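# Seat a matching bearing on a fitting plate's bore

## Task

Not all plates and bearings go together. Using the drawing's requirements, pick one plate and one bearing that suit each other, then set that bearing down on that plate's bore with the plate facing up. The job fails if any other bearing-plate combination ever has a bearing touching a plate while centred over that plate's bore, even for an instant. Do not touch the press, which sits inside a transparent guard, and make sure the gauge is idle at the end.

## Robot and tools

Robot: two UR-style six-joint arms, left_arm and right_arm, each with a two-finger 140 mm Robotiq-type gripper whose fingers can fold. The gripper's fingers point along its own +z and close along its y. end_effector_position is the point between the closed pads; fingertips reach about 33 mm past it at narrow openings and about 9 mm when wide open.

Frame: all reported positions are in the scene frame, in metres. The origin is at table height, halfway between the two bases. +z is up, +x points out over the table, and left_arm is on the +y side (left_arm base near y +0.547, right_arm near y -0.686). Reported hand poses can be off by a few centimetres. Wrist force and torque are given in the end effector's own axes.

The row (used by execute_actions and move): one flat list of 18 numbers, each from -1 to 1, always covering both arms. Numbers 1-6 are left_arm joint offsets in order shoulder pan, shoulder lift, elbow, wrist 1, wrist 2, wrist 3; numbers 7-9 are left gripper position, force_limit, speed; numbers 10-18 repeat the same for right_arm. Joint numbers are offsets, not angles: they are scaled so 1.0 equals 1.481 rad for the two shoulder joints and 2.222 rad for the other four, and they count from the Joint targets shown when the call starts (not from the previous row), so sending the same offset twice moves the arm twice. An arm left alone gets zeros. Joint ranges: elbow -3.142 to 3.142 rad, all others -6.283 to 6.283 rad; asking more than 0.010 rad beyond a range gets the call refused. Gripper numbers are absolute settings: position +1 is 140 mm open, about -0.8 puts the pads together, -1 closes until blocked; force_limit -1 to +1 (roughly 14 N to 58 N pad force at slow close); speed -1 to +1 (about 30 to 250 mm/s). To keep a gripper unchanged, resend its last three values; 0 is a real command.

execute_actions: actions is a list holding one action (or empty, which just returns camera images). An action may hold rows (1 to 15, each applied for one 1/30 s step), steps (1 to 450, default 15, at least the row count), until (stop early when gauge fields meet conditions, e.g. {"gauge":{"readings":[">",0]}}; numbers need a comparison from =, !=, <, <=, >, >=), and a gauge command: {"gauge":{"measure":true}} or {"gauge":{"stop":true}}. After the last row the arms keep heading to that row's target, so give long moves enough steps. cameras chooses images: names cam_low, cam_nest, cam_left_wrist, cam_right_wrist, or ["all"].

move: target is one row or a list of up to 15 rows, every row's offsets counted from the same starting Joint targets. Joints follow synchronized paths, so the hand moves on a curve and nothing avoids obstacles. speed is rad/s for the joint with most travel (0.01 to 3.14, default 0.5); blend (rad) rounds corners between listed targets. stop_force (4 to 120 N) ends an arm's path when its wrist sensor feels that much push; use it with a slow speed to touch down gently, not for light objects. zero (default true) re-zeroes before the move. blocking=false returns early; then use wait or stop before further rows or moves. The result adds a move: line (done, off_target, held, moving, fault; limits=held if a check cut steps).

wait: seconds 0 to 10, arms hold their last command. stop: brakes a running move. zoom_image: camera plus region [x0,y0,x1,y1] in pixels, up to 504 by 504, only for the newest images. show_instructions: shows the reference drawing. zero_wrist_force: arm name. read_manual: licence text. finished_scene: scene number, ends the scene irreversibly.

Results: Joint positions, Joint velocities, Joint targets (rad, rad/s, per arm in column order), joint torques, wrist force/torque, end_effector_position, quat_wxyz and velocities, Tool commands, gripper position_measured (counts: 3 open, about 139 at 60 mm, 230 pads together) and object_status (0 moving, 1 blocked while opening, 2 blocked while closing meaning likely holding, 3 reached target or pads met). "joint sent to its limit" and "joint command not followed" (clearance check between arms) may appear. Gauge fields: state (idle/busy), message, readings (count that rises when a reading finishes, about 12 s after measure), no_1 to no_5 (mm values for the drawing's numbered requirements, 0.000 if not found), refusals.

Gauge use: place one round piece flat on the gauge plate within 40 mm of its centre, keep everything else including the robot out from under the lens, send measure, and wait for readings to increase. A plate with a bearing pressed in counts as one piece. Never leave it busy at the end.

Gripping: close with position -1 and confirm object_status 2. Grip near the fingertips; grips near the palm fold the fingers and can be loose. To grip harder, raise force_limit then nudge position -1 to -0.98.

Avoid: testing a bearing on a plate's bore unless that pair is the chosen match; touching the press or its guard; dropping parts or releasing them while moving; anything leaving the table; hard hits; pressing past firm contact (faults near 150 N or joint torque limits stop an arm for 10 s); arms colliding or one gripper squeezing the other's fingers; holding heavy loads stretched out, which overheats motors.

Each tool is called after "Call:" by a JSON object that holds its "api" and its "payload", one argument or row to a line.

Reference images:

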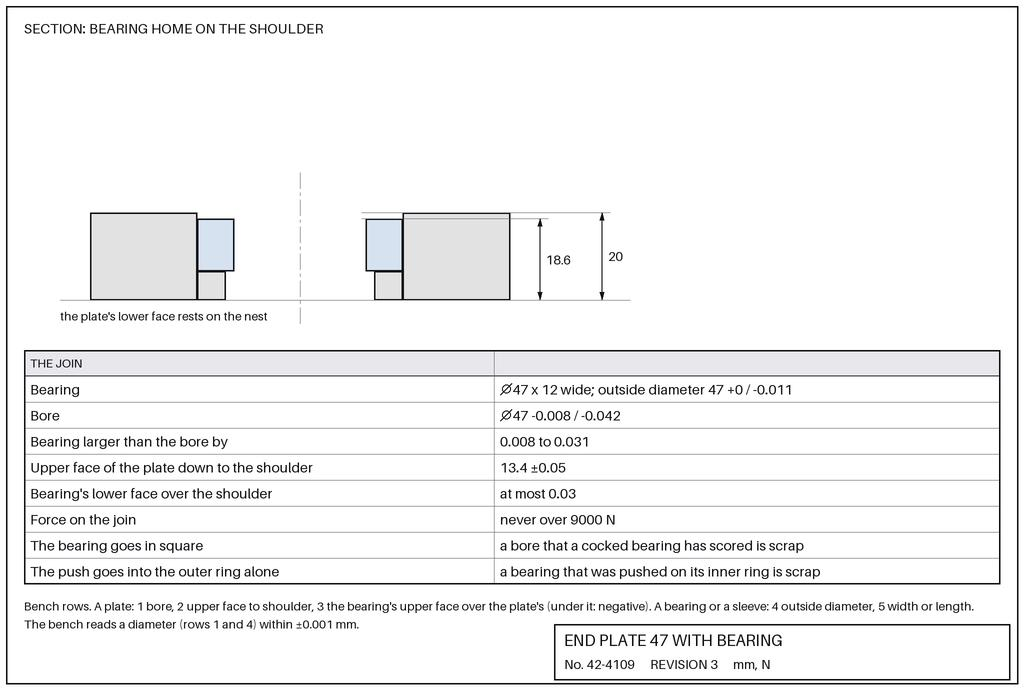

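## Session

Call:
{"api": "execute_actions", "payload": {
  "actions": []
}}

Scene clock: 0.00 s.
left_arm: end_effector_position=(+0.9259, +0.6386, +0.2143) position_measured=3 object_status=3 end_effector_quat_wxyz=(-0.204, +0.933, -0.020, +0.296) | right_arm: end_effector_position=(+0.7269, -0.7035, +0.2114) position_measured=3 object_status=3 end_effector_quat_wxyz=(-0.427, +0.587, +0.669, +0.161)
Joint positions: left_arm=[-0.309 -1.36 2.091 -2.82 -1.022 -3.259] | right_arm=[-0.476 -1.106 1.532 -1.137 -1.105 0.729]
Joint velocities: within noise
Joint torques (N m): no reading
Wrist force (N): no reading
Wrist torque (N m): no reading
Wrist force, peak (N): no reading
Joint targets: left_arm=[-0.309 -1.360 2.091 -2.820 -1.022 -3.259] | right_arm=[-0.476 -1.106 1.532 -1.137 -1.105 0.729]
Tool commands: left_gripper/position=+1.0 left_gripper/force_limit=+1.0 left_gripper/speed=+1.0 right_gripper/position=+1.0 right_gripper/force_limit=+1.0 right_gripper/speed=+1.0
gauge: message=nothing_yet readings=0 no_1=0.000 no_2=0.000 no_3=0.000 no_4=0.000 no_5=0.000

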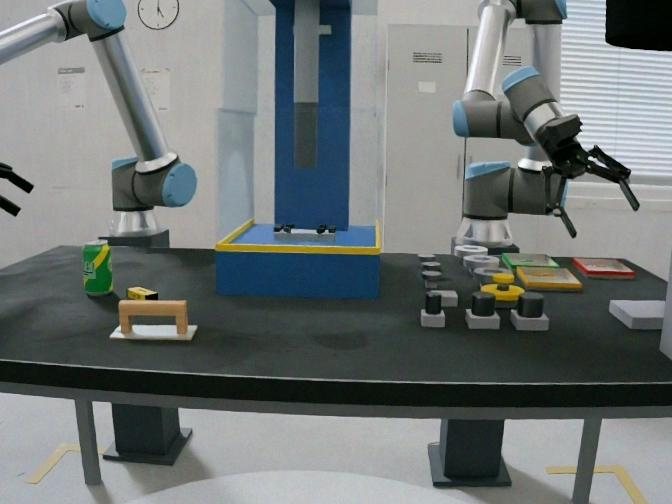

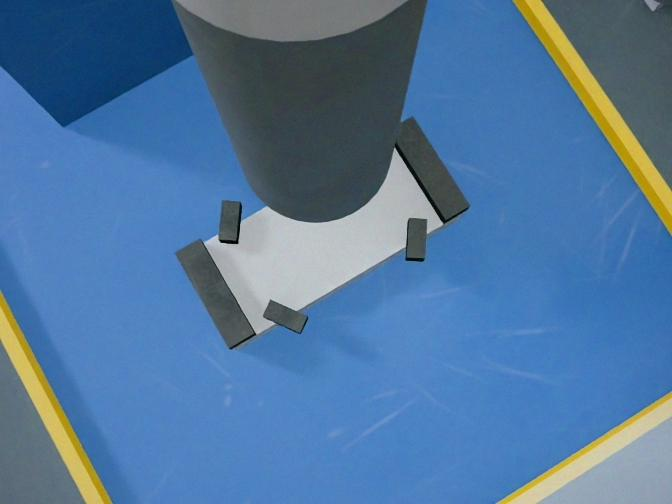

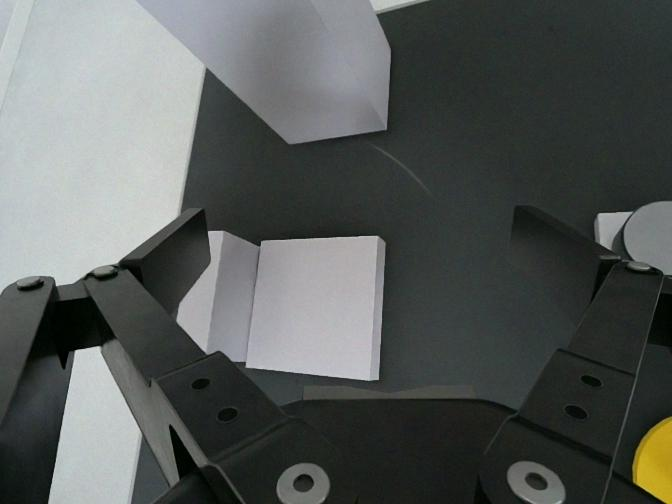

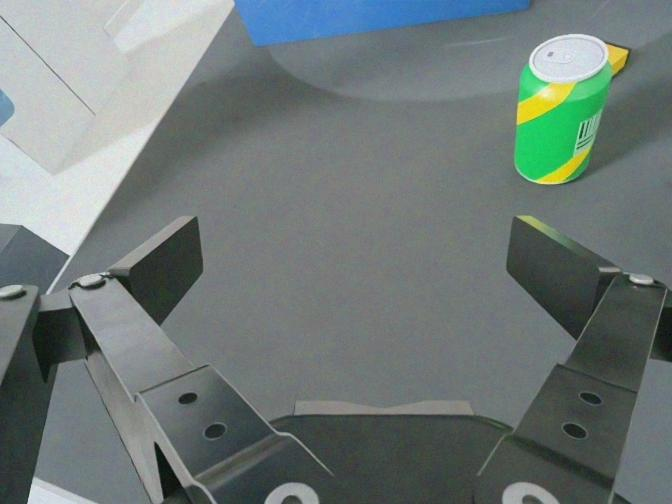

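Call:
{"api": "zoom_image", "payload": {
  "camera": "cam_low",
  "region": [400, 220, 672, 350]
}}

Call:
{"api": "show_instructions", "payload": {

}}

Scaled by 1.853 from the camera's 672x504 image, which has a finer 960x720 frame.

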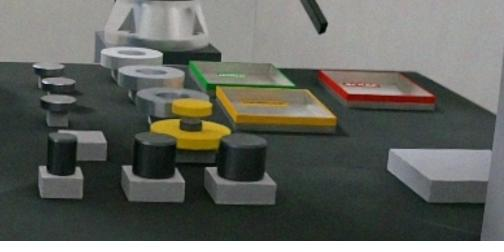

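Reference images for this scene: drawing.

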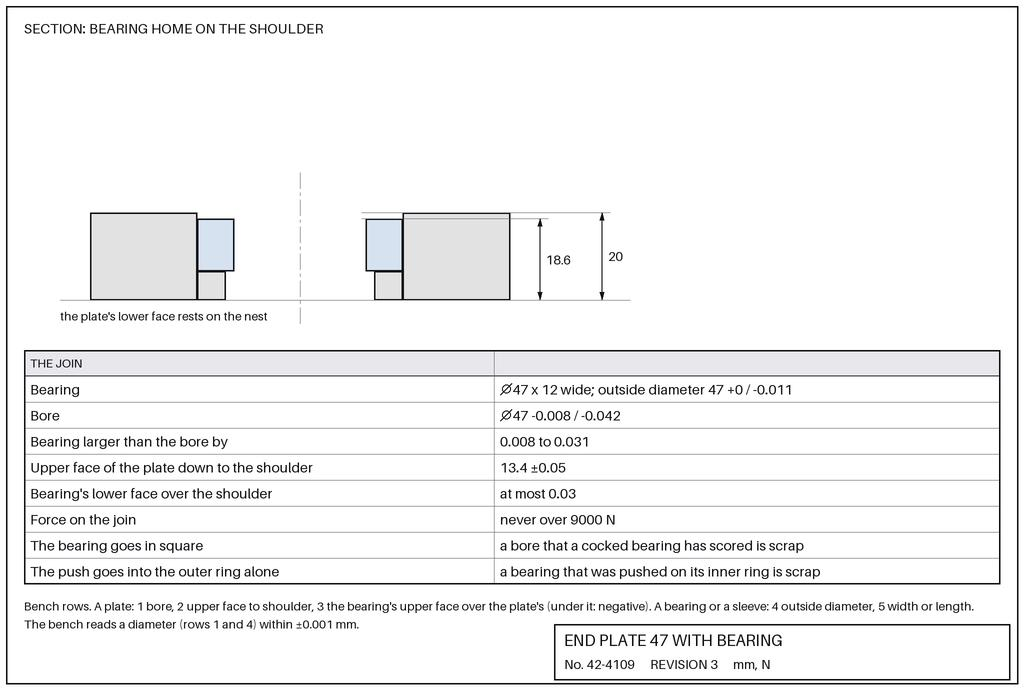

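Call:
{"api": "move", "payload": {
  "target": [-0.195,-0.379,-0.057,0.543,-0.247,0.053,1,1,1,0,0,0,0,0,0,1,1,1],
  "speed": 0.8,
  "cameras": ["cam_left_wrist","cam_low"]
}}

Scene clock: 37.77 s.
left_arm: end_effector_position=(+0.5502, +0.4208, +0.4000) position_measured=3 object_status=3 end_effector_quat_wxyz=(+0.000, +0.956, -0.295, +0.000) | right_arm: end_effector_position=(+0.7269, -0.7035, +0.2114) position_measured=3 object_status=3 end_effector_quat_wxyz=(-0.427, +0.587, +0.669, +0.161)
Joint positions: left_arm=[-0.597 -1.921 1.964 -1.613 -1.571 -3.141] | right_arm=[-0.476 -1.106 1.532 -1.137 -1.105 0.729]
Joint torques (N m): left_arm=[-17.51 -36.87 -55.45 -3.07 -3.52 3.65] | right_arm=[0.64 -80.48 -46.54 -0.65 0.78 -0.56]
Wrist force (N): left_arm=[-0.2 0.4 0.7] | right_arm=[0.2 0.2 0.1]
Wrist torque (N m): left_arm=[0.29 0.33 -0.23] | right_arm=[0.05 -0.04 0.00]
Wrist force, peak (N): left_arm=[-1.9 1.8 -0.9] | right_arm=[0.2 0.6 0.4]
Joint targets: left_arm=[-0.597 -1.921 1.964 -1.613 -1.571 -3.141] | right_arm=[-0.476 -1.106 1.532 -1.137 -1.105 0.729]
gauge: message=nothing_yet readings=0 no_1=0.000 no_2=0.000 no_3=0.000 no_4=0.000 no_5=0.000
move: done
camera_calibration:
cam_left_wrist: T_world_to_cam=[[-0.563386, -0.826045, -0.0156697, 0.676136], [-0.775006, 0.521813, 0.356477, 0.0606021], [-0.28629, 0.212978, -0.934173, 0.620795], [0, 0, 0, 1]] pos_world=[0.60562, 0.39468, 0.568922]
Images, in order (width x height): cam_low 672x504, cam_left_wrist 672x504.

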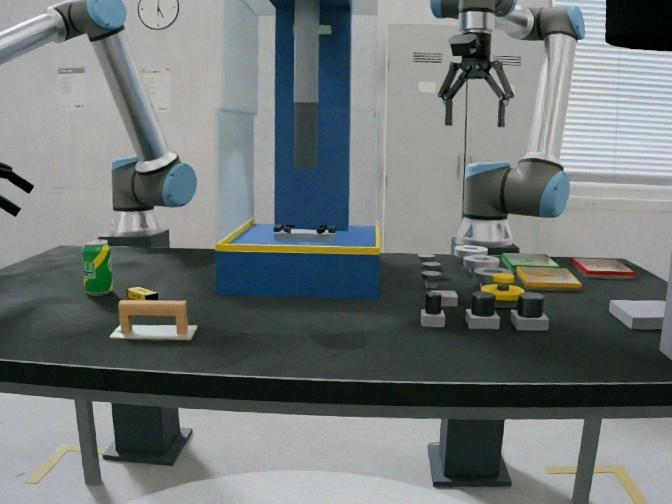

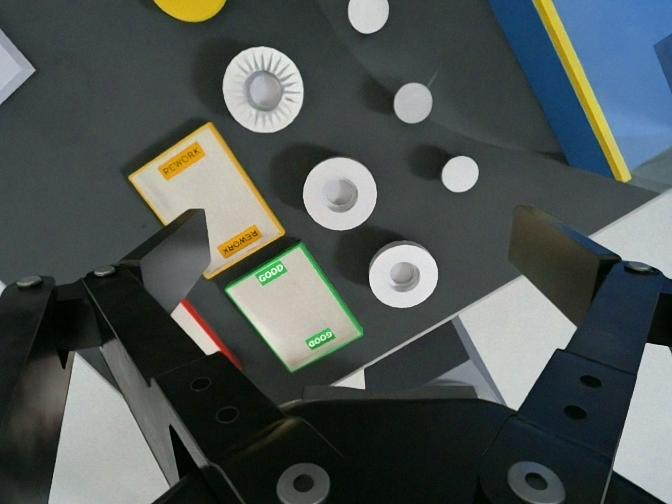

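Call:
{"api": "zoom_image", "payload": {
  "camera": "cam_left_wrist",
  "region": [210, 0, 490, 310]
}}

Scaled by 1.626 from the camera's 672x504 image, which has a finer 960x720 frame.

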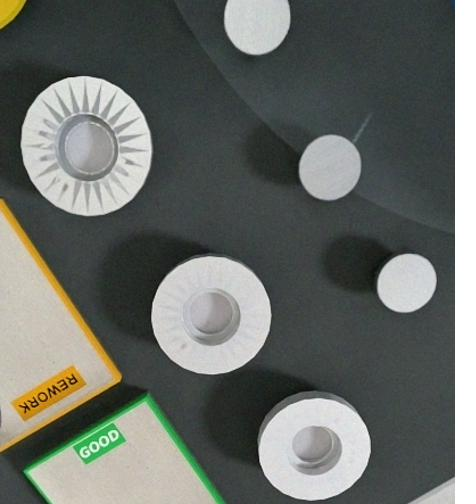

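Call:
{"api": "zoom_image", "payload": {
  "camera": "cam_low",
  "region": [410, 230, 540, 335]
}}

Call:
{"api": "zoom_image", "payload": {
  "camera": "cam_left_wrist",
  "region": [210, 30, 390, 240]
}}

Scaled by 3.877 from the camera's 672x504 image, which has a finer 960x720 frame.

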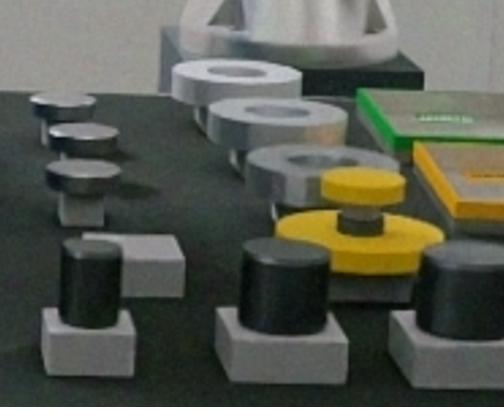

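Scaled by 2.400 from the camera's 672x504 image, which has a finer 960x720 frame.

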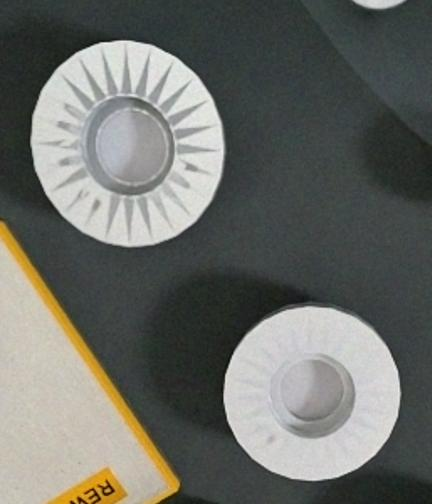

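Call:
{"api": "move", "payload": {
  "target": [-0.0203,0.2618,0.0655,-0.2404,0,0,0.1,-1,0,0,0,0,0,0,0,1,1,1],
  "speed": 0.5,
  "cameras": ["cam_left_wrist"]
}}

Call:
{"api": "zoom_image", "payload": {
  "camera": "cam_left_wrist",
  "region": [200, 50, 500, 350]
}}

Scene clock: 77.27 s.
left_arm: end_effector_position=(+0.6609, +0.3227, +0.1502) position_measured=117 object_status=3 end_effector_quat_wxyz=(+0.000, +0.951, -0.309, +0.000) | right_arm: end_effector_position=(+0.7269, -0.7035, +0.2114) position_measured=3 object_status=3 end_effector_quat_wxyz=(-0.427, +0.587, +0.669, +0.161)
Joint positions: left_arm=[-0.628 -1.534 2.11 -2.147 -1.571 -3.141] | right_arm=[-0.476 -1.106 1.532 -1.137 -1.105 0.729]
Joint torques (N m): left_arm=[-18.28 -39.01 -35.38 -8.06 -3.29 2.87] | right_arm=[-0.89 -80.87 -46.34 -1.09 0.48 -0.92]
Wrist force (N): left_arm=[0.3 -0.3 0.6] | right_arm=[0.1 0.0 0.3]
Wrist torque (N m): left_arm=[0.06 0.25 -0.19] | right_arm=[0.00 -0.03 0.00]
Wrist force, peak (N): left_arm=[1.3 -0.2 3.4] | right_arm=[0.2 0.6 0.5]
Joint targets: left_arm=[-0.628 -1.534 2.110 -2.147 -1.571 -3.141] | right_arm=[-0.476 -1.106 1.532 -1.137 -1.105 0.729]
gauge: message=nothing_yet readings=0 no_1=0.000 no_2=0.000 no_3=0.000 no_4=0.000 no_5=0.000
move: done
camera_calibration:
cam_left_wrist: T_world_to_cam=[[-0.588007, -0.808706, -0.0155758, 0.664252], [-0.759144, 0.545119, 0.355732, 0.268734], [-0.279192, 0.220997, -0.934458, 0.432843], [0, 0, 0, 1]] pos_world=[0.715439, 0.295035, 0.319222]
Images, in order (width x height): cam_left_wrist 672x504.

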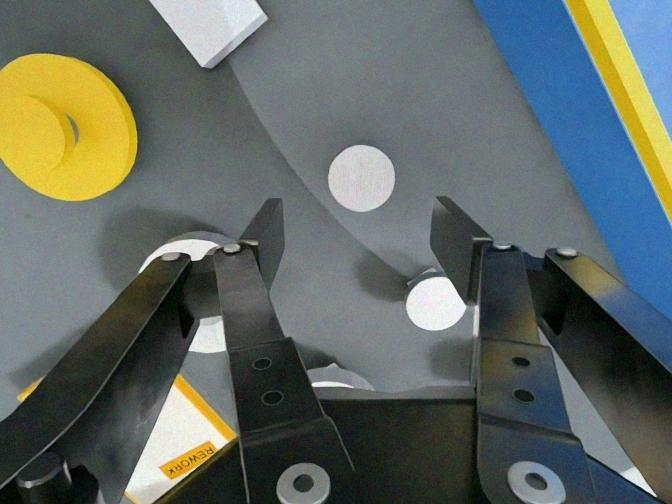

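Scaled by 1.680 from the camera's 672x504 image, which has a finer 960x720 frame.

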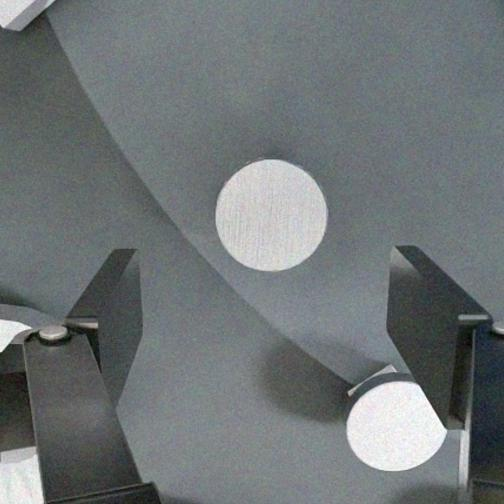

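Call:
{"api": "move", "payload": {
  "target": [
    [-0.0032,0.0895,0.0356,-0.0952,0,0,0.1,-1,0,0,0,0,0,0,0,1,1,1],
    [-0.0032,0.0895,0.0356,-0.0952,0,0,-1,-1,-1,0,0,0,0,0,0,1,1,1]
  ],
  "speed": 0.25,
  "cameras": ["cam_left_wrist","cam_low"]
}}

Scene clock: 111.50 s.
left_arm: end_effector_position=(+0.6636, +0.3171, +0.0480) position_measured=160 object_status=0 end_effector_quat_wxyz=(+0.000, +0.950, -0.311, +0.000) | right_arm: end_effector_position=(+0.7269, -0.7035, +0.2114) position_measured=3 object_status=3 end_effector_quat_wxyz=(-0.427, +0.587, +0.669, +0.161)
Joint positions: left_arm=[-0.632 -1.401 2.189 -2.359 -1.571 -3.141] | right_arm=[-0.476 -1.106 1.532 -1.137 -1.105 0.729]
Joint torques (N m): left_arm=[-17.27 -44.08 -29.3 -7.46 -2.65 2.29] | right_arm=[0.48 -81.99 -44.98 -1.11 0.17 -0.33]
Wrist force (N): left_arm=[-2.9 -0.8 -8.5] | right_arm=[0.1 0.2 0.1]
Wrist torque (N m): left_arm=[0.21 0.28 -0.18] | right_arm=[0.05 -0.02 0.00]
Wrist force, peak (N): left_arm=[-2.9 -0.8 -8.5] | right_arm=[-0.2 0.6 -0.1]
Joint targets: left_arm=[-0.632 -1.401 2.189 -2.359 -1.571 -3.141] | right_arm=[-0.476 -1.106 1.532 -1.137 -1.105 0.729]
gauge: message=nothing_yet readings=0 no_1=0.000 no_2=0.000 no_3=0.000 no_4=0.000 no_5=0.000
move: done
camera_calibration:
cam_left_wrist: T_world_to_cam=[[-0.591821, -0.805919, -0.0155682, 0.661284], [-0.756508, 0.548661, 0.355904, 0.30729], [-0.278288, 0.222409, -0.934393, 0.33818], [0, 0, 0, 1]] pos_world=[0.717941, 0.289129, 0.216922]
Images, in order (width x height): cam_low 672x504, cam_left_wrist 672x504.

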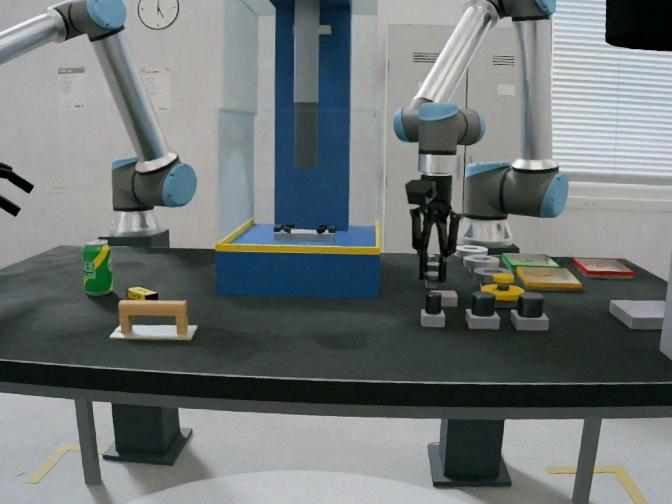

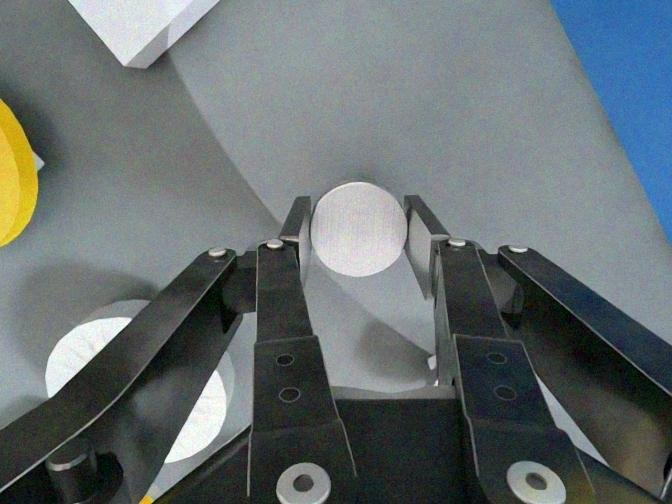

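Call:
{"api": "move", "payload": {
  "target": [0.0032,-0.0895,-0.0356,0.0952,0,0,-1,-1,-1,0,0,0,0,0,0,1,1,1],
  "speed": 0.2,
  "cameras": ["cam_left_wrist","cam_low"]
}}

Call:
{"api": "zoom_image", "payload": {
  "camera": "cam_low",
  "region": [390, 180, 490, 310]
}}

Scene clock: 127.93 s.
left_arm: end_effector_position=(+0.6609, +0.3227, +0.1500) position_measured=160 object_status=2 end_effector_quat_wxyz=(+0.000, +0.951, -0.309, +0.000) | right_arm: end_effector_position=(+0.7269, -0.7035, +0.2114) position_measured=3 object_status=3 end_effector_quat_wxyz=(-0.427, +0.587, +0.669, +0.161)
Joint positions: left_arm=[-0.628 -1.534 2.11 -2.147 -1.571 -3.141] | right_arm=[-0.476 -1.106 1.532 -1.137 -1.105 0.729]
Joint torques (N m): left_arm=[19.27 -64.18 -48.7 -3.09 -2.38 1.7] | right_arm=[-0.59 -81.74 -45.51 -0.88 0.45 -0.5]
Wrist force (N): left_arm=[0.4 -0.2 1.5] | right_arm=[0.0 0.2 0.3]
Wrist torque (N m): left_arm=[0.10 0.22 -0.19] | right_arm=[0.04 0.00 -0.01]
Wrist force, peak (N): left_arm=[-2.9 -0.3 -8.7] | right_arm=[-0.1 0.5 0.5]
Joint targets: left_arm=[-0.628 -1.534 2.110 -2.147 -1.571 -3.141] | right_arm=[-0.476 -1.106 1.532 -1.137 -1.105 0.729]
gauge: message=nothing_yet readings=0 no_1=0.000 no_2=0.000 no_3=0.000 no_4=0.000 no_5=0.000
move: done
camera_calibration:
cam_left_wrist: T_world_to_cam=[[-0.588075, -0.808655, -0.01563, 0.6643], [-0.759093, 0.545156, 0.355784, 0.268741], [-0.279186, 0.221093, -0.934437, 0.432616], [0, 0, 0, 1]] pos_world=[0.715439, 0.295036, 0.319022]
Images, in order (width x height): cam_low 672x504, cam_left_wrist 672x504.

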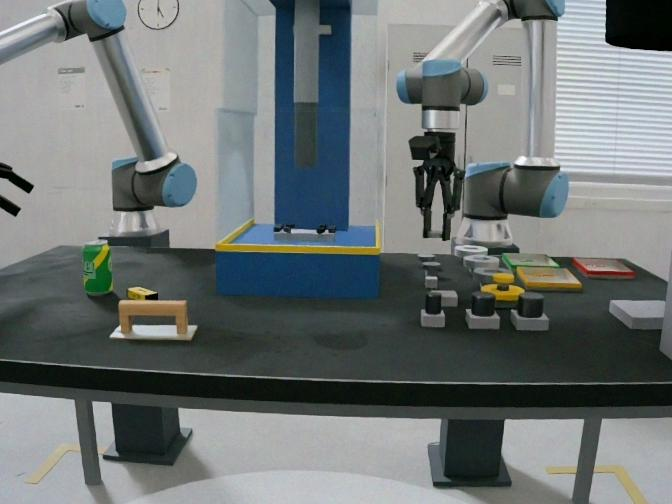

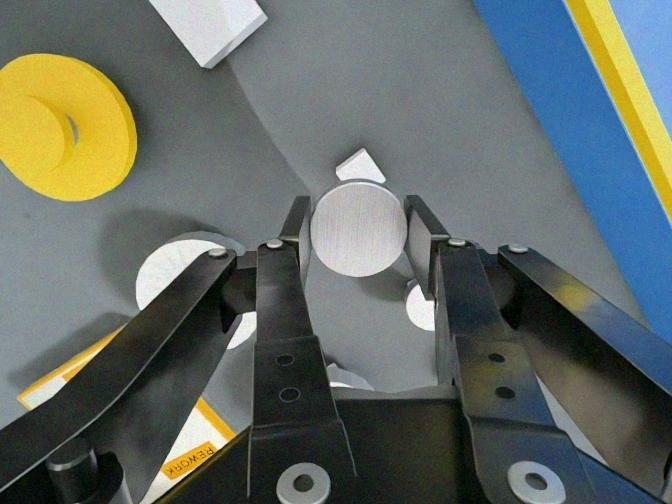

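Scaled by 3.877 from the camera's 672x504 image, which has a finer 960x720 frame.

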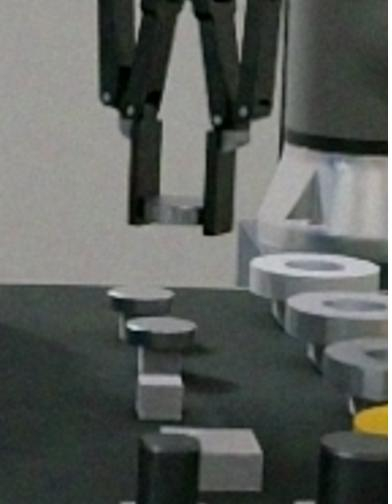

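Call:
{"api": "move", "payload": {
  "target": [0.3682,0.0869,-0.1104,0.0526,0,0,-1,-1,-1,0,0,0,0,0,0,1,1,1],
  "speed": 0.4,
  "cameras": ["cam_left_wrist","cam_low"]
}}

Scene clock: 161.03 s.
left_arm: end_effector_position=(+0.7968, +0.6358, +0.1967) position_measured=160 object_status=2 end_effector_quat_wxyz=(+0.000, +0.998, -0.059, +0.000) | right_arm: end_effector_position=(+0.7269, -0.7035, +0.2114) position_measured=3 object_status=3 end_effector_quat_wxyz=(-0.427, +0.587, +0.669, +0.161)
Joint positions: left_arm=[-0.116 -1.413 1.88 -2.038 -1.57 -3.141] | right_arm=[-0.476 -1.106 1.532 -1.137 -1.105 0.729]
Joint torques (N m): left_arm=[2.98 -66.38 -45.61 -5.64 0.07 -0.33] | right_arm=[0.14 -80.22 -45.3 -1.08 0.13 -0.32]
Wrist force (N): left_arm=[0.0 0.2 1.2] | right_arm=[0.2 0.3 0.2]
Wrist torque (N m): left_arm=[0.32 0.27 -0.17] | right_arm=[0.07 -0.04 0.00]
Wrist force, peak (N): left_arm=[0.7 -15.7 0.2] | right_arm=[0.4 0.5 -0.1]
Joint targets: left_arm=[-0.116 -1.413 1.880 -2.038 -1.570 -3.141] | right_arm=[-0.476 -1.106 1.532 -1.137 -1.105 0.729]
Tool commands: left_gripper/position=-1.0 left_gripper/force_limit=-1.0 left_gripper/speed=-1.0 right_gripper/position=+1.0 right_gripper/force_limit=+1.0 right_gripper/speed=+1.0
FORCE FAULT: contact force on the left arm reached its limit, and that arm stopped for 10 seconds. The contact can be on any part of that arm, not only on its tool. That arm's remaining commands of this call were not run. During its stop the left arm's controller moved it back a little. That arm's target is now where it stood when the stop ended, not its last command. That arm accepts commands again.
gauge: message=nothing_yet readings=0 no_1=0.000 no_2=0.000 no_3=0.000 no_4=0.000 no_5=0.000
move: fault (left_arm); left_arm: the shoulder pan is farthest, 0.034 rad from its target
camera_calibration:
cam_left_wrist: T_world_to_cam=[[-0.117306, -0.992965, -0.0160935, 0.740215], [-0.928499, 0.103913, 0.356499, 0.599985], [-0.352319, 0.0567624, -0.934157, 0.60761], [0, 0, 0, 1]] pos_world=[0.85799, 0.638173, 0.365622]
Images, in order (width x height): cam_low 672x504, cam_left_wrist 672x504.

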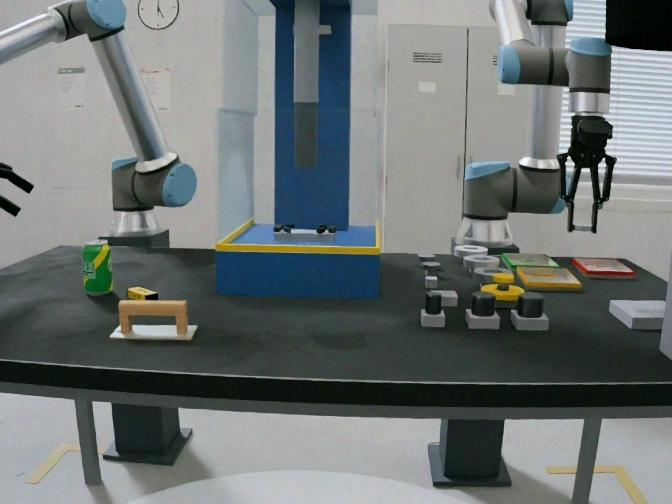

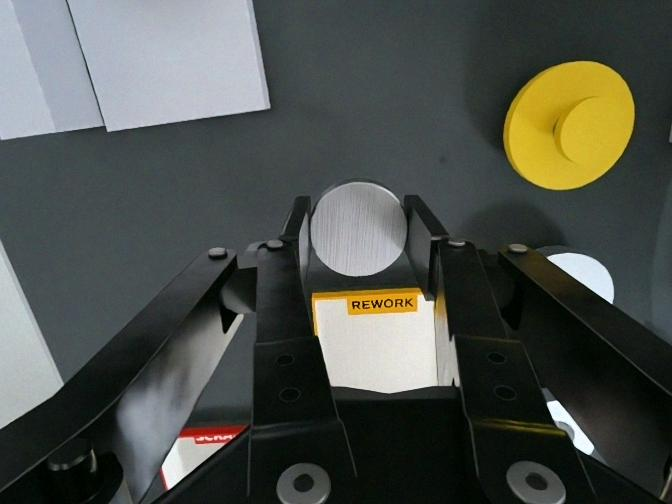

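Call:
{"api": "move", "payload": {
  "target": [
    [-0.0196,0.0336,0.0778,-0.1001,0,0,-1,-1,-1,0,0,0,0,0,0,1,1,1],
    [0.107,0.2059,-0.0873,-0.0499,0,0,-1,-1,-1,0,0,0,0,0,0,1,1,1]
  ],
  "speed": 0.15,
  "stop_force": 30,
  "cameras": ["cam_left_wrist","cam_low"]
}}

Scene clock: 197.23 s.
left_arm: end_effector_position=(+0.9189, +0.7578, +0.0849) position_measured=160 object_status=2 end_effector_quat_wxyz=(+0.000, +1.000, +0.021, +0.000) | right_arm: end_effector_position=(+0.7269, -0.7035, +0.2114) position_measured=3 object_status=3 end_effector_quat_wxyz=(-0.427, +0.587, +0.669, +0.161)
Joint positions: left_arm=[0.042 -1.108 1.686 -2.149 -1.57 -3.141] | right_arm=[-0.476 -1.106 1.532 -1.137 -1.105 0.729]
Joint torques (N m): left_arm=[19.16 -79.22 -48.78 -3.05 0.09 -0.34] | right_arm=[0.54 -80.77 -44.9 -0.99 0.34 -0.52]
Wrist force (N): left_arm=[0.0 0.3 2.0] | right_arm=[-0.1 0.3 0.0]
Wrist torque (N m): left_arm=[0.19 0.34 -0.19] | right_arm=[0.06 0.03 0.00]
Wrist force, peak (N): left_arm=[-0.6 0.1 3.3] | right_arm=[-0.2 0.7 -0.2]
Joint targets: left_arm=[0.042 -1.108 1.686 -2.149 -1.570 -3.141] | right_arm=[-0.476 -1.106 1.532 -1.137 -1.105 0.729]
gauge: message=nothing_yet readings=0 no_1=0.000 no_2=0.000 no_3=0.000 no_4=0.000 no_5=0.000
move: done
camera_calibration:
cam_left_wrist: T_world_to_cam=[[0.0409041, -0.999034, -0.0160566, 0.733201], [-0.933227, -0.0439409, 0.356591, 0.856942], [-0.356952, 0.000398454, -0.934123, 0.586248], [0, 0, 0, 1]] pos_world=[0.978993, 0.769914, 0.253822]
Images, in order (width x height): cam_low 672x504, cam_left_wrist 672x504.

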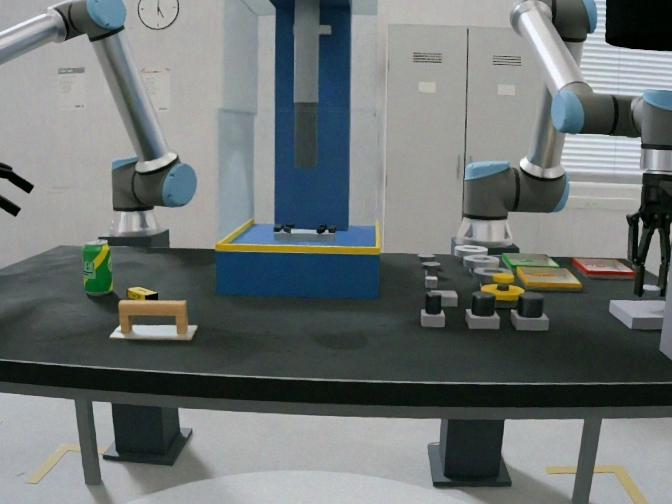

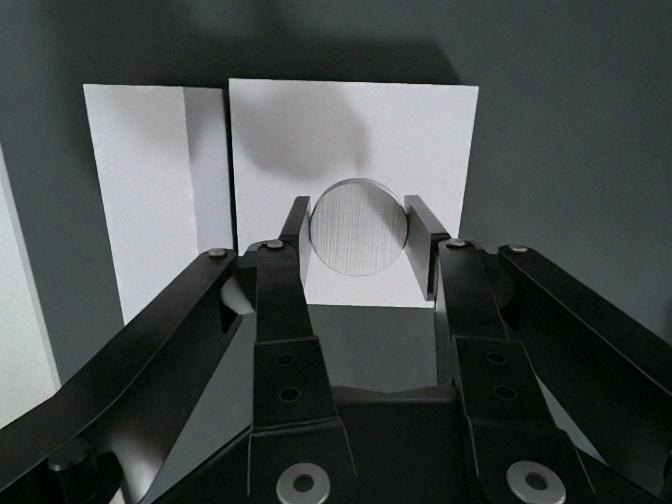

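Call:
{"api": "move", "payload": {
  "target": [0,0.021,0.0093,-0.0233,0,0,-1,-1,-1,0,0,0,0,0,0,1,1,1],
  "speed": 0.025,
  "stop_force": 6
}}

Scene clock: 217.53 s.
left_arm: end_effector_position=(+0.9191, +0.7579, +0.0570) position_measured=160 object_status=2 end_effector_quat_wxyz=(+0.000, +1.000, +0.021, +0.000) | right_arm: end_effector_position=(+0.7269, -0.7035, +0.2114) position_measured=3 object_status=3 end_effector_quat_wxyz=(-0.427, +0.587, +0.669, +0.161)
Joint positions: left_arm=[0.042 -1.082 1.704 -2.192 -1.57 -3.141] | right_arm=[-0.476 -1.106 1.532 -1.137 -1.105 0.729]
Joint torques (N m): left_arm=[12.33 -102.32 -45.47 -2.78 -0.38 -0.61] | right_arm=[-0.48 -84.23 -45.68 -1.13 0.02 -0.58]
Wrist force (N): left_arm=[0.3 1.6 -0.3] | right_arm=[0.0 0.1 0.0]
Wrist torque (N m): left_arm=[0.23 0.44 -0.20] | right_arm=[0.02 0.00 0.00]
Wrist force, peak (N): left_arm=[-17.8 1.6 -38.2] | right_arm=[-0.1 0.6 -0.3]
Joint targets: left_arm=[0.042 -1.082 1.704 -2.192 -1.570 -3.141] | right_arm=[-0.476 -1.106 1.532 -1.137 -1.105 0.729]
gauge: message=nothing_yet readings=0 no_1=0.000 no_2=0.000 no_3=0.000 no_4=0.000 no_5=0.000
move: contact (left_arm)

Call:
{"api": "move", "payload": {
  "target": [
    [0,0,0,0,0,0,0.1,-1,-1,0,0,0,0,0,0,1,1,1],
    [0,-0.0176,-0.0081,0.0194,0,0,0.1,-1,-1,0,0,0,0,0,0,1,1,1],
    [-0.1263,-0.1899,0.157,-0.0308,0,0,0.1,-1,-1,0,0,0,0,0,0,1,1,1],
    [-0.3094,-0.3532,0.2054,0.0296,0,0,0.1,-1,-1,0,0,0,0,0,0,1,1,1]
  ],
  "speed": [0.1,0.1,0.25,0.5],
  "cameras": ["cam_left_wrist","cam_low"]
}}

Call:
{"api": "execute_actions", "payload": {
  "actions": [
    {"gauge":{"measure":true},"steps":400,"until":{"gauge":{"readings":[">",0]}}}
  ]
}}

Call:
{"api": "zoom_image", "payload": {
  "camera": "cam_left_wrist",
  "region": [180, 50, 500, 370]
}}

Scene clock: 249.30 s.
left_arm: end_effector_position=(+0.6606, +0.4701, +0.1603) position_measured=117 object_status=3 end_effector_quat_wxyz=(+0.000, +0.978, -0.207, +0.000) | right_arm: end_effector_position=(+0.7269, -0.7035, +0.2114) position_measured=3 object_status=3 end_effector_quat_wxyz=(-0.427, +0.587, +0.669, +0.161)
Joint positions: left_arm=[-0.416 -1.605 2.16 -2.127 -1.57 -3.141] | right_arm=[-0.476 -1.106 1.532 -1.137 -1.105 0.729]
Joint torques (N m): left_arm=[-16.14 -60.59 -35.55 -3.1 -0.1 -0.97] | right_arm=[-3.2 -82.93 -44.92 -0.89 0.28 -0.65]
Wrist force (N): left_arm=[0.1 0.2 0.4] | right_arm=[-0.1 0.3 -0.1]
Wrist torque (N m): left_arm=[0.18 0.24 -0.20] | right_arm=[0.06 0.03 -0.01]
Wrist force, peak (N): left_arm=[1.3 -3.2 2.9] | right_arm=[0.3 0.6 0.0]
Joint targets: left_arm=[-0.416 -1.605 2.160 -2.126 -1.570 -3.141] | right_arm=[-0.476 -1.106 1.532 -1.137 -1.105 0.729]
gauge: message=nothing_yet readings=0 no_1=0.000 no_2=0.000 no_3=0.000 no_4=0.000 no_5=0.000
move: done
camera_calibration:
cam_left_wrist: T_world_to_cam=[[-0.405122, -0.914121, -0.0160932, 0.712172], [-0.856757, 0.373437, 0.355686, 0.329841], [-0.319131, 0.157884, -0.934467, 0.465593], [0, 0, 0, 1]] pos_world=[0.719695, 0.454327, 0.329223]
Images, in order (width x height): cam_low 672x504, cam_left_wrist 672x504.

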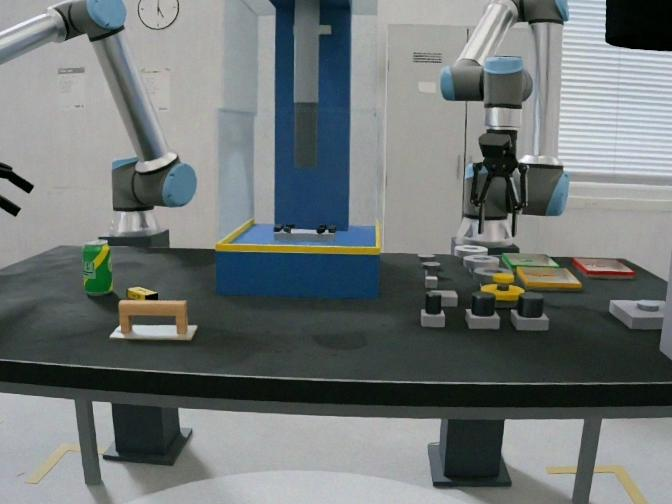

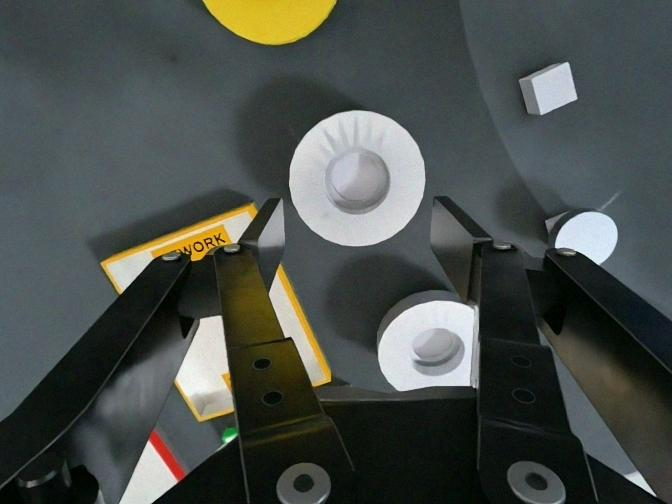

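Scene clock: 261.50 s.
left_arm: end_effector_position=(+0.6605, +0.4700, +0.1603) position_measured=117 object_status=3 end_effector_quat_wxyz=(+0.000, +0.978, -0.207, +0.000) | right_arm: end_effector_position=(+0.7269, -0.7035, +0.2114) position_measured=3 object_status=3 end_effector_quat_wxyz=(-0.427, +0.587, +0.669, +0.161)
Joint positions: left_arm=[-0.416 -1.605 2.16 -2.126 -1.57 -3.141] | right_arm=[-0.476 -1.106 1.532 -1.137 -1.105 0.729]
Joint torques (N m): left_arm=[-17.1 -57.84 -35.76 -3.06 -0.26 -1.5] | right_arm=[0.3 -81.74 -45.34 -1.07 0 -0.69]
Wrist force (N): left_arm=[0.2 0.1 0.6] | right_arm=[0.0 0.0 0.2]
Wrist torque (N m): left_arm=[0.16 0.22 -0.20] | right_arm=[0.00 0.00 -0.01]
Wrist force, peak (N): left_arm=[0.3 0.4 0.8] | right_arm=[-0.3 0.7 -0.2]
Joint targets: left_arm=[-0.416 -1.605 2.160 -2.126 -1.570 -3.141] | right_arm=[-0.476 -1.106 1.532 -1.137 -1.105 0.729]
Tool commands: left_gripper/position=+0.1 left_gripper/force_limit=-1.0 left_gripper/speed=-1.0 right_gripper/position=+1.0 right_gripper/force_limit=+1.0 right_gripper/speed=+1.0
gauge: message=measure_taken readings=1 no_1=0.000 no_2=0.000 no_3=0.000 no_4=46.998 no_5=11.999

Scaled by 1.575 from the camera's 672x504 image, which has a finer 960x720 frame.
This view is cut from an older image: the scene may have changed since it was taken.

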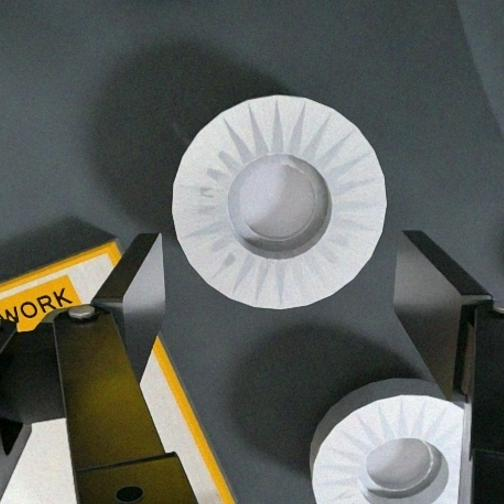

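Call:
{"api": "move", "payload": {
  "target": [
    [0.183,0.1633,-0.0482,-0.0605,0,0,0.1,-1,-1,0,0,0,0,0,0,1,1,1],
    [0.3095,0.3356,-0.2133,-0.0103,0,0,0.1,-1,-1,0,0,0,0,0,0,1,1,1],
    [0.3093,0.3531,-0.2052,-0.0297,0,0,0.1,-1,-1,0,0,0,0,0,0,1,1,1],
    [0.3093,0.3531,-0.2052,-0.0297,0,0,-1,-1,-1,0,0,0,0,0,0,1,1,1]
  ],
  "speed": [0.4,0.3,0.1,0.1]
}}

Call:
{"api": "move", "payload": {
  "target": [
    [0,-0.0176,-0.0081,0.0194,0,0,-1,-1,-1,0,0,0,0,0,0,1,1,1],
    [-0.1263,-0.1899,0.157,-0.0308,0,0,-1,-1,-1,0,0,0,0,0,0,1,1,1]
  ],
  "speed": [0.1,0.25],
  "cameras": ["cam_left_wrist"]
}}

Scene clock: 296.90 s.
left_arm: end_effector_position=(+0.9189, +0.7577, +0.0569) position_measured=160 object_status=0 end_effector_quat_wxyz=(+0.000, +1.000, +0.021, +0.000) | right_arm: end_effector_position=(+0.7269, -0.7035, +0.2114) position_measured=3 object_status=3 end_effector_quat_wxyz=(-0.427, +0.587, +0.669, +0.161)
Joint positions: left_arm=[0.042 -1.082 1.704 -2.192 -1.57 -3.141] | right_arm=[-0.476 -1.106 1.532 -1.137 -1.105 0.729]
Joint torques (N m): left_arm=[-17.54 -78.88 -34 -7.23 -0.43 -2.17] | right_arm=[-0.77 -81.79 -45.11 -0.94 -0.13 -0.78]
Wrist force (N): left_arm=[-2.5 -3.9 -9.1] | right_arm=[-0.1 0.3 -0.3]
Wrist torque (N m): left_arm=[0.43 0.34 -0.25] | right_arm=[0.06 0.02 -0.01]
Wrist force, peak (N): left_arm=[-2.7 -4.0 -9.1] | right_arm=[0.0 0.5 -0.5]
Joint targets: left_arm=[0.042 -1.082 1.704 -2.192 -1.570 -3.141] | right_arm=[-0.476 -1.106 1.532 -1.137 -1.105 0.729]
gauge: message=measure_taken readings=1 no_1=0.000 no_2=0.000 no_3=0.000 no_4=46.998 no_5=11.999
move: done

Scene clock: 299.67 s.
left_arm: end_effector_position=(+0.7603, +0.6202, +0.0850) position_measured=160 object_status=2 end_effector_quat_wxyz=(+0.000, +0.997, -0.073, +0.000) | right_arm: end_effector_position=(+0.7269, -0.7035, +0.2114) position_measured=3 object_status=3 end_effector_quat_wxyz=(-0.427, +0.587, +0.669, +0.161)
Joint positions: left_arm=[-0.145 -1.363 2.053 -2.261 -1.57 -3.141] | right_arm=[-0.476 -1.106 1.532 -1.137 -1.105 0.729]
Joint torques (N m): left_arm=[-19.42 -78.36 -32.38 -8.45 -0.47 -2.36] | right_arm=[-1.9 -81.22 -44.48 -0.96 -0.08 -0.63]
Wrist force (N): left_arm=[0.4 0.0 2.1] | right_arm=[0.0 0.0 0.0]
Wrist torque (N m): left_arm=[0.17 0.23 -0.12] | right_arm=[0.00 0.00 -0.01]
Wrist force, peak (N): left_arm=[-2.5 -3.7 -9.1] | right_arm=[-0.2 0.6 -0.2]
Joint targets: left_arm=[-0.145 -1.363 2.053 -2.261 -1.570 -3.141] | right_arm=[-0.476 -1.106 1.532 -1.137 -1.105 0.729]
gauge: message=measure_taken readings=1 no_1=0.000 no_2=0.000 no_3=0.000 no_4=46.998 no_5=11.999
move: done
camera_calibration:
cam_left_wrist: T_world_to_cam=[[-0.145631, -0.989208, -0.0161086, 0.737875], [-0.925421, 0.130447, 0.355782, 0.588893], [-0.349841, 0.0667202, -0.93443, 0.483347], [0, 0, 0, 1]] pos_world=[0.821526, 0.620844, 0.254023]
Images, in order (width x height): cam_left_wrist 672x504.

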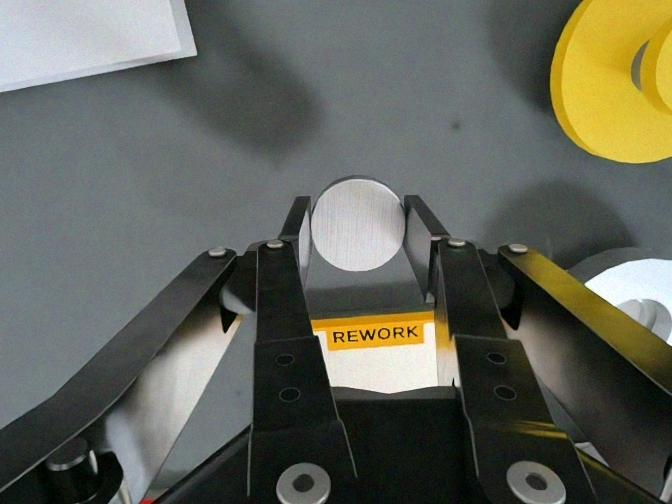

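Call:
{"api": "move", "payload": {
  "target": [0,0.054,0.0189,-0.0547,0,0,-1,-1,-1,0,0,0,0,0,0,1,1,1],
  "speed": 0.04,
  "stop_force": 6
}}

Scene clock: 321.53 s.
left_arm: end_effector_position=(+0.7606, +0.6201, +0.0318) position_measured=160 object_status=2 end_effector_quat_wxyz=(+0.000, +0.997, -0.073, +0.000) | right_arm: end_effector_position=(+0.7269, -0.7035, +0.2114) position_measured=3 object_status=3 end_effector_quat_wxyz=(-0.427, +0.587, +0.669, +0.161)
Joint positions: left_arm=[-0.145 -1.296 2.088 -2.363 -1.57 -3.141] | right_arm=[-0.476 -1.106 1.532 -1.137 -1.105 0.729]
Joint torques (N m): left_arm=[-15.83 -80.05 -41.34 -3.34 -0.41 -2.48] | right_arm=[0.31 -82.43 -44.44 -1.16 -0.25 -0.91]
Wrist force (N): left_arm=[0.0 0.5 1.5] | right_arm=[0.2 0.3 -0.2]
Wrist torque (N m): left_arm=[0.29 0.30 -0.13] | right_arm=[0.08 -0.04 0.00]
Wrist force, peak (N): left_arm=[-24.6 0.6 -57.2] | right_arm=[0.1 0.8 -0.2]
Joint targets: left_arm=[-0.145 -1.296 2.088 -2.363 -1.570 -3.141] | right_arm=[-0.476 -1.106 1.532 -1.137 -1.105 0.729]
gauge: message=measure_taken readings=1 no_1=0.000 no_2=0.000 no_3=0.000 no_4=46.998 no_5=11.999
move: contact (left_arm); left_arm: the wrist 1 is farthest, 0.019 rad from its target

Call:
{"api": "move", "payload": {
  "target": [
    [0,0,0,0,0,0,0.1,-1,-1,0,0,0,0,0,0,1,1,1],
    [0,-0.0452,-0.0158,0.0459,0,0,0.1,-1,-1,0,0,0,0,0,0,1,1,1],
    [-0.183,-0.2086,0.0324,0.1067,0,0,0.1,-1,-1,0,0,0,0,0,0,1,1,1],
    [-0.183,-0.2086,0.0324,0.1067,0,0,0.71,0,-1,0,0,0,0,0,0,1,1,1],
    [-0.1839,-0.1037,0.0749,-0.0057,0,0,0.71,0,-1,0,0,0,0,0,0,1,1,1]
  ],
  "speed": [0.1,0.1,0.35,0.3,0.15],
  "cameras": ["cam_left_wrist"]
}}

Scene clock: 365.37 s.
left_arm: end_effector_position=(+0.6651, +0.4671, +0.0453) position_measured=40 object_status=3 end_effector_quat_wxyz=(+0.000, +0.978, -0.208, +0.000) | right_arm: end_effector_position=(+0.7269, -0.7035, +0.2114) position_measured=3 object_status=3 end_effector_quat_wxyz=(-0.427, +0.587, +0.669, +0.161)
Joint positions: left_arm=[-0.418 -1.45 2.255 -2.376 -1.57 -3.141] | right_arm=[-0.476 -1.106 1.532 -1.137 -1.105 0.729]
Joint torques (N m): left_arm=[-17.75 -38.14 -28.97 -8.07 -0.21 -1.57] | right_arm=[0.07 -80.42 -44.85 -0.99 -0.41 -0.95]
Wrist force (N): left_arm=[0.3 0.3 0.4] | right_arm=[0.0 0.3 -0.5]
Wrist torque (N m): left_arm=[0.18 0.26 -0.22] | right_arm=[0.07 0.01 -0.01]
Wrist force, peak (N): left_arm=[1.0 -2.6 2.5] | right_arm=[-0.1 0.6 -0.4]
Joint targets: left_arm=[-0.418 -1.449 2.255 -2.376 -1.570 -3.141] | right_arm=[-0.476 -1.106 1.532 -1.137 -1.105 0.729]
gauge: message=measure_taken readings=1 no_1=0.000 no_2=0.000 no_3=0.000 no_4=46.998 no_5=11.999
move: done
camera_calibration:
cam_left_wrist: T_world_to_cam=[[-0.406514, -0.913503, -0.0160743, 0.710076], [-0.855989, 0.374651, 0.356258, 0.374617], [-0.31942, 0.158583, -0.934249, 0.359935], [0, 0, 0, 1]] pos_world=[0.724294, 0.451226, 0.214222]
Images, in order (width x height): cam_left_wrist 672x504.

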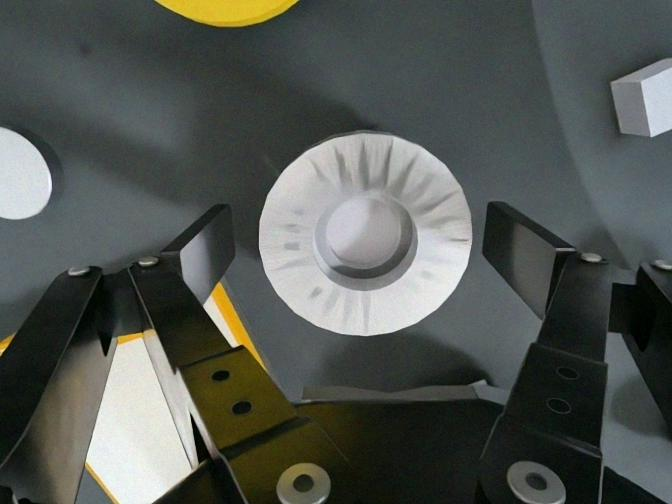

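Call:
{"api": "move", "payload": {
  "target": [
    [0,0,0,0,0,0,-1,0,-1,0,0,0,0,0,0,1,1,1]
  ],
  "cameras": ["cam_left_wrist"]
}}

Call:
{"api": "wait", "payload": {
  "seconds": 1
}}

Scene clock: 375.63 s.
left_arm: end_effector_position=(+0.6651, +0.4671, +0.0452) position_measured=85 object_status=0 end_effector_quat_wxyz=(+0.000, +0.978, -0.208, +0.000) | right_arm: end_effector_position=(+0.7269, -0.7035, +0.2114) position_measured=3 object_status=3 end_effector_quat_wxyz=(-0.427, +0.587, +0.669, +0.161)
Joint positions: left_arm=[-0.418 -1.449 2.255 -2.376 -1.57 -3.141] | right_arm=[-0.476 -1.106 1.532 -1.137 -1.105 0.729]
Joint torques (N m): left_arm=[-15.44 -40.8 -28.75 -6.61 0.13 -1.4] | right_arm=[-0.81 -82.31 -44.72 -1.25 -0.25 -0.7]
Wrist force (N): left_arm=[-3.6 -0.2 -19.3] | right_arm=[-0.2 0.4 -0.3]
Wrist torque (N m): left_arm=[0.26 0.21 -0.21] | right_arm=[0.08 0.04 -0.01]
Wrist force, peak (N): left_arm=[-4.7 0.0 -19.1] | right_arm=[0.1 0.5 -0.5]
Joint targets: left_arm=[-0.418 -1.449 2.255 -2.376 -1.570 -3.141] | right_arm=[-0.476 -1.106 1.532 -1.137 -1.105 0.729]
gauge: message=measure_taken readings=1 no_1=0.000 no_2=0.000 no_3=0.000 no_4=46.998 no_5=11.999
move: done
camera_calibration:
cam_left_wrist: T_world_to_cam=[[-0.406514, -0.913503, -0.0160743, 0.710074], [-0.855989, 0.374651, 0.356258, 0.374653], [-0.31942, 0.158583, -0.934249, 0.359841], [0, 0, 0, 1]] pos_world=[0.724294, 0.451226, 0.214122]
Images, in order (width x height): cam_left_wrist 672x504.

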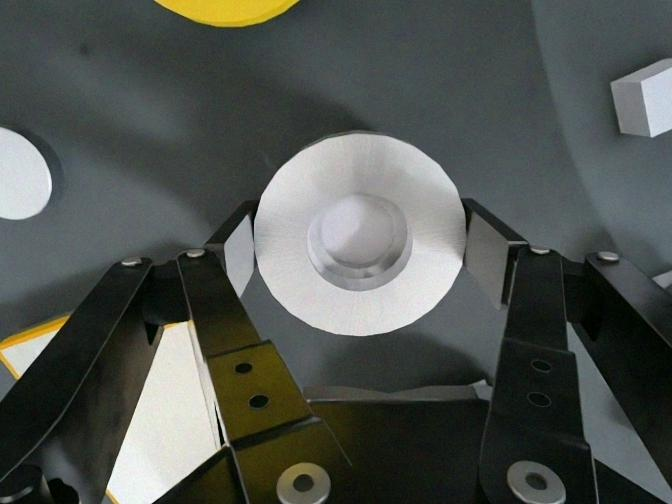

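Scene clock: 376.63 s.
left_arm: end_effector_position=(+0.6651, +0.4671, +0.0452) position_measured=85 object_status=2 end_effector_quat_wxyz=(+0.000, +0.978, -0.208, +0.000) | right_arm: end_effector_position=(+0.7269, -0.7035, +0.2114) position_measured=3 object_status=3 end_effector_quat_wxyz=(-0.427, +0.587, +0.669, +0.161)
Joint positions: left_arm=[-0.418 -1.449 2.255 -2.376 -1.57 -3.141] | right_arm=[-0.476 -1.106 1.532 -1.137 -1.105 0.729]
Joint torques (N m): left_arm=[-13.98 -42.6 -29.1 -4.97 -0.06 -1.66] | right_arm=[0.15 -83.42 -44.2 -0.8 -0.07 -0.69]
Wrist force (N): left_arm=[-3.8 0.0 -19.1] | right_arm=[0.1 0.3 -0.2]
Wrist torque (N m): left_arm=[0.28 0.26 -0.20] | right_arm=[0.08 -0.02 -0.01]
Wrist force, peak (N): left_arm=[-3.7 -0.3 -19.4] | right_arm=[-0.1 0.6 -0.3]
Joint targets: left_arm=[-0.418 -1.449 2.255 -2.376 -1.570 -3.141] | right_arm=[-0.476 -1.106 1.532 -1.137 -1.105 0.729]
Tool commands: left_gripper/position=-1.0 left_gripper/force_limit=+0.0 left_gripper/speed=-1.0 right_gripper/position=+1.0 right_gripper/force_limit=+1.0 right_gripper/speed=+1.0
gauge: message=measure_taken readings=1 no_1=0.000 no_2=0.000 no_3=0.000 no_4=46.998 no_5=11.999
wait: 1.00 s


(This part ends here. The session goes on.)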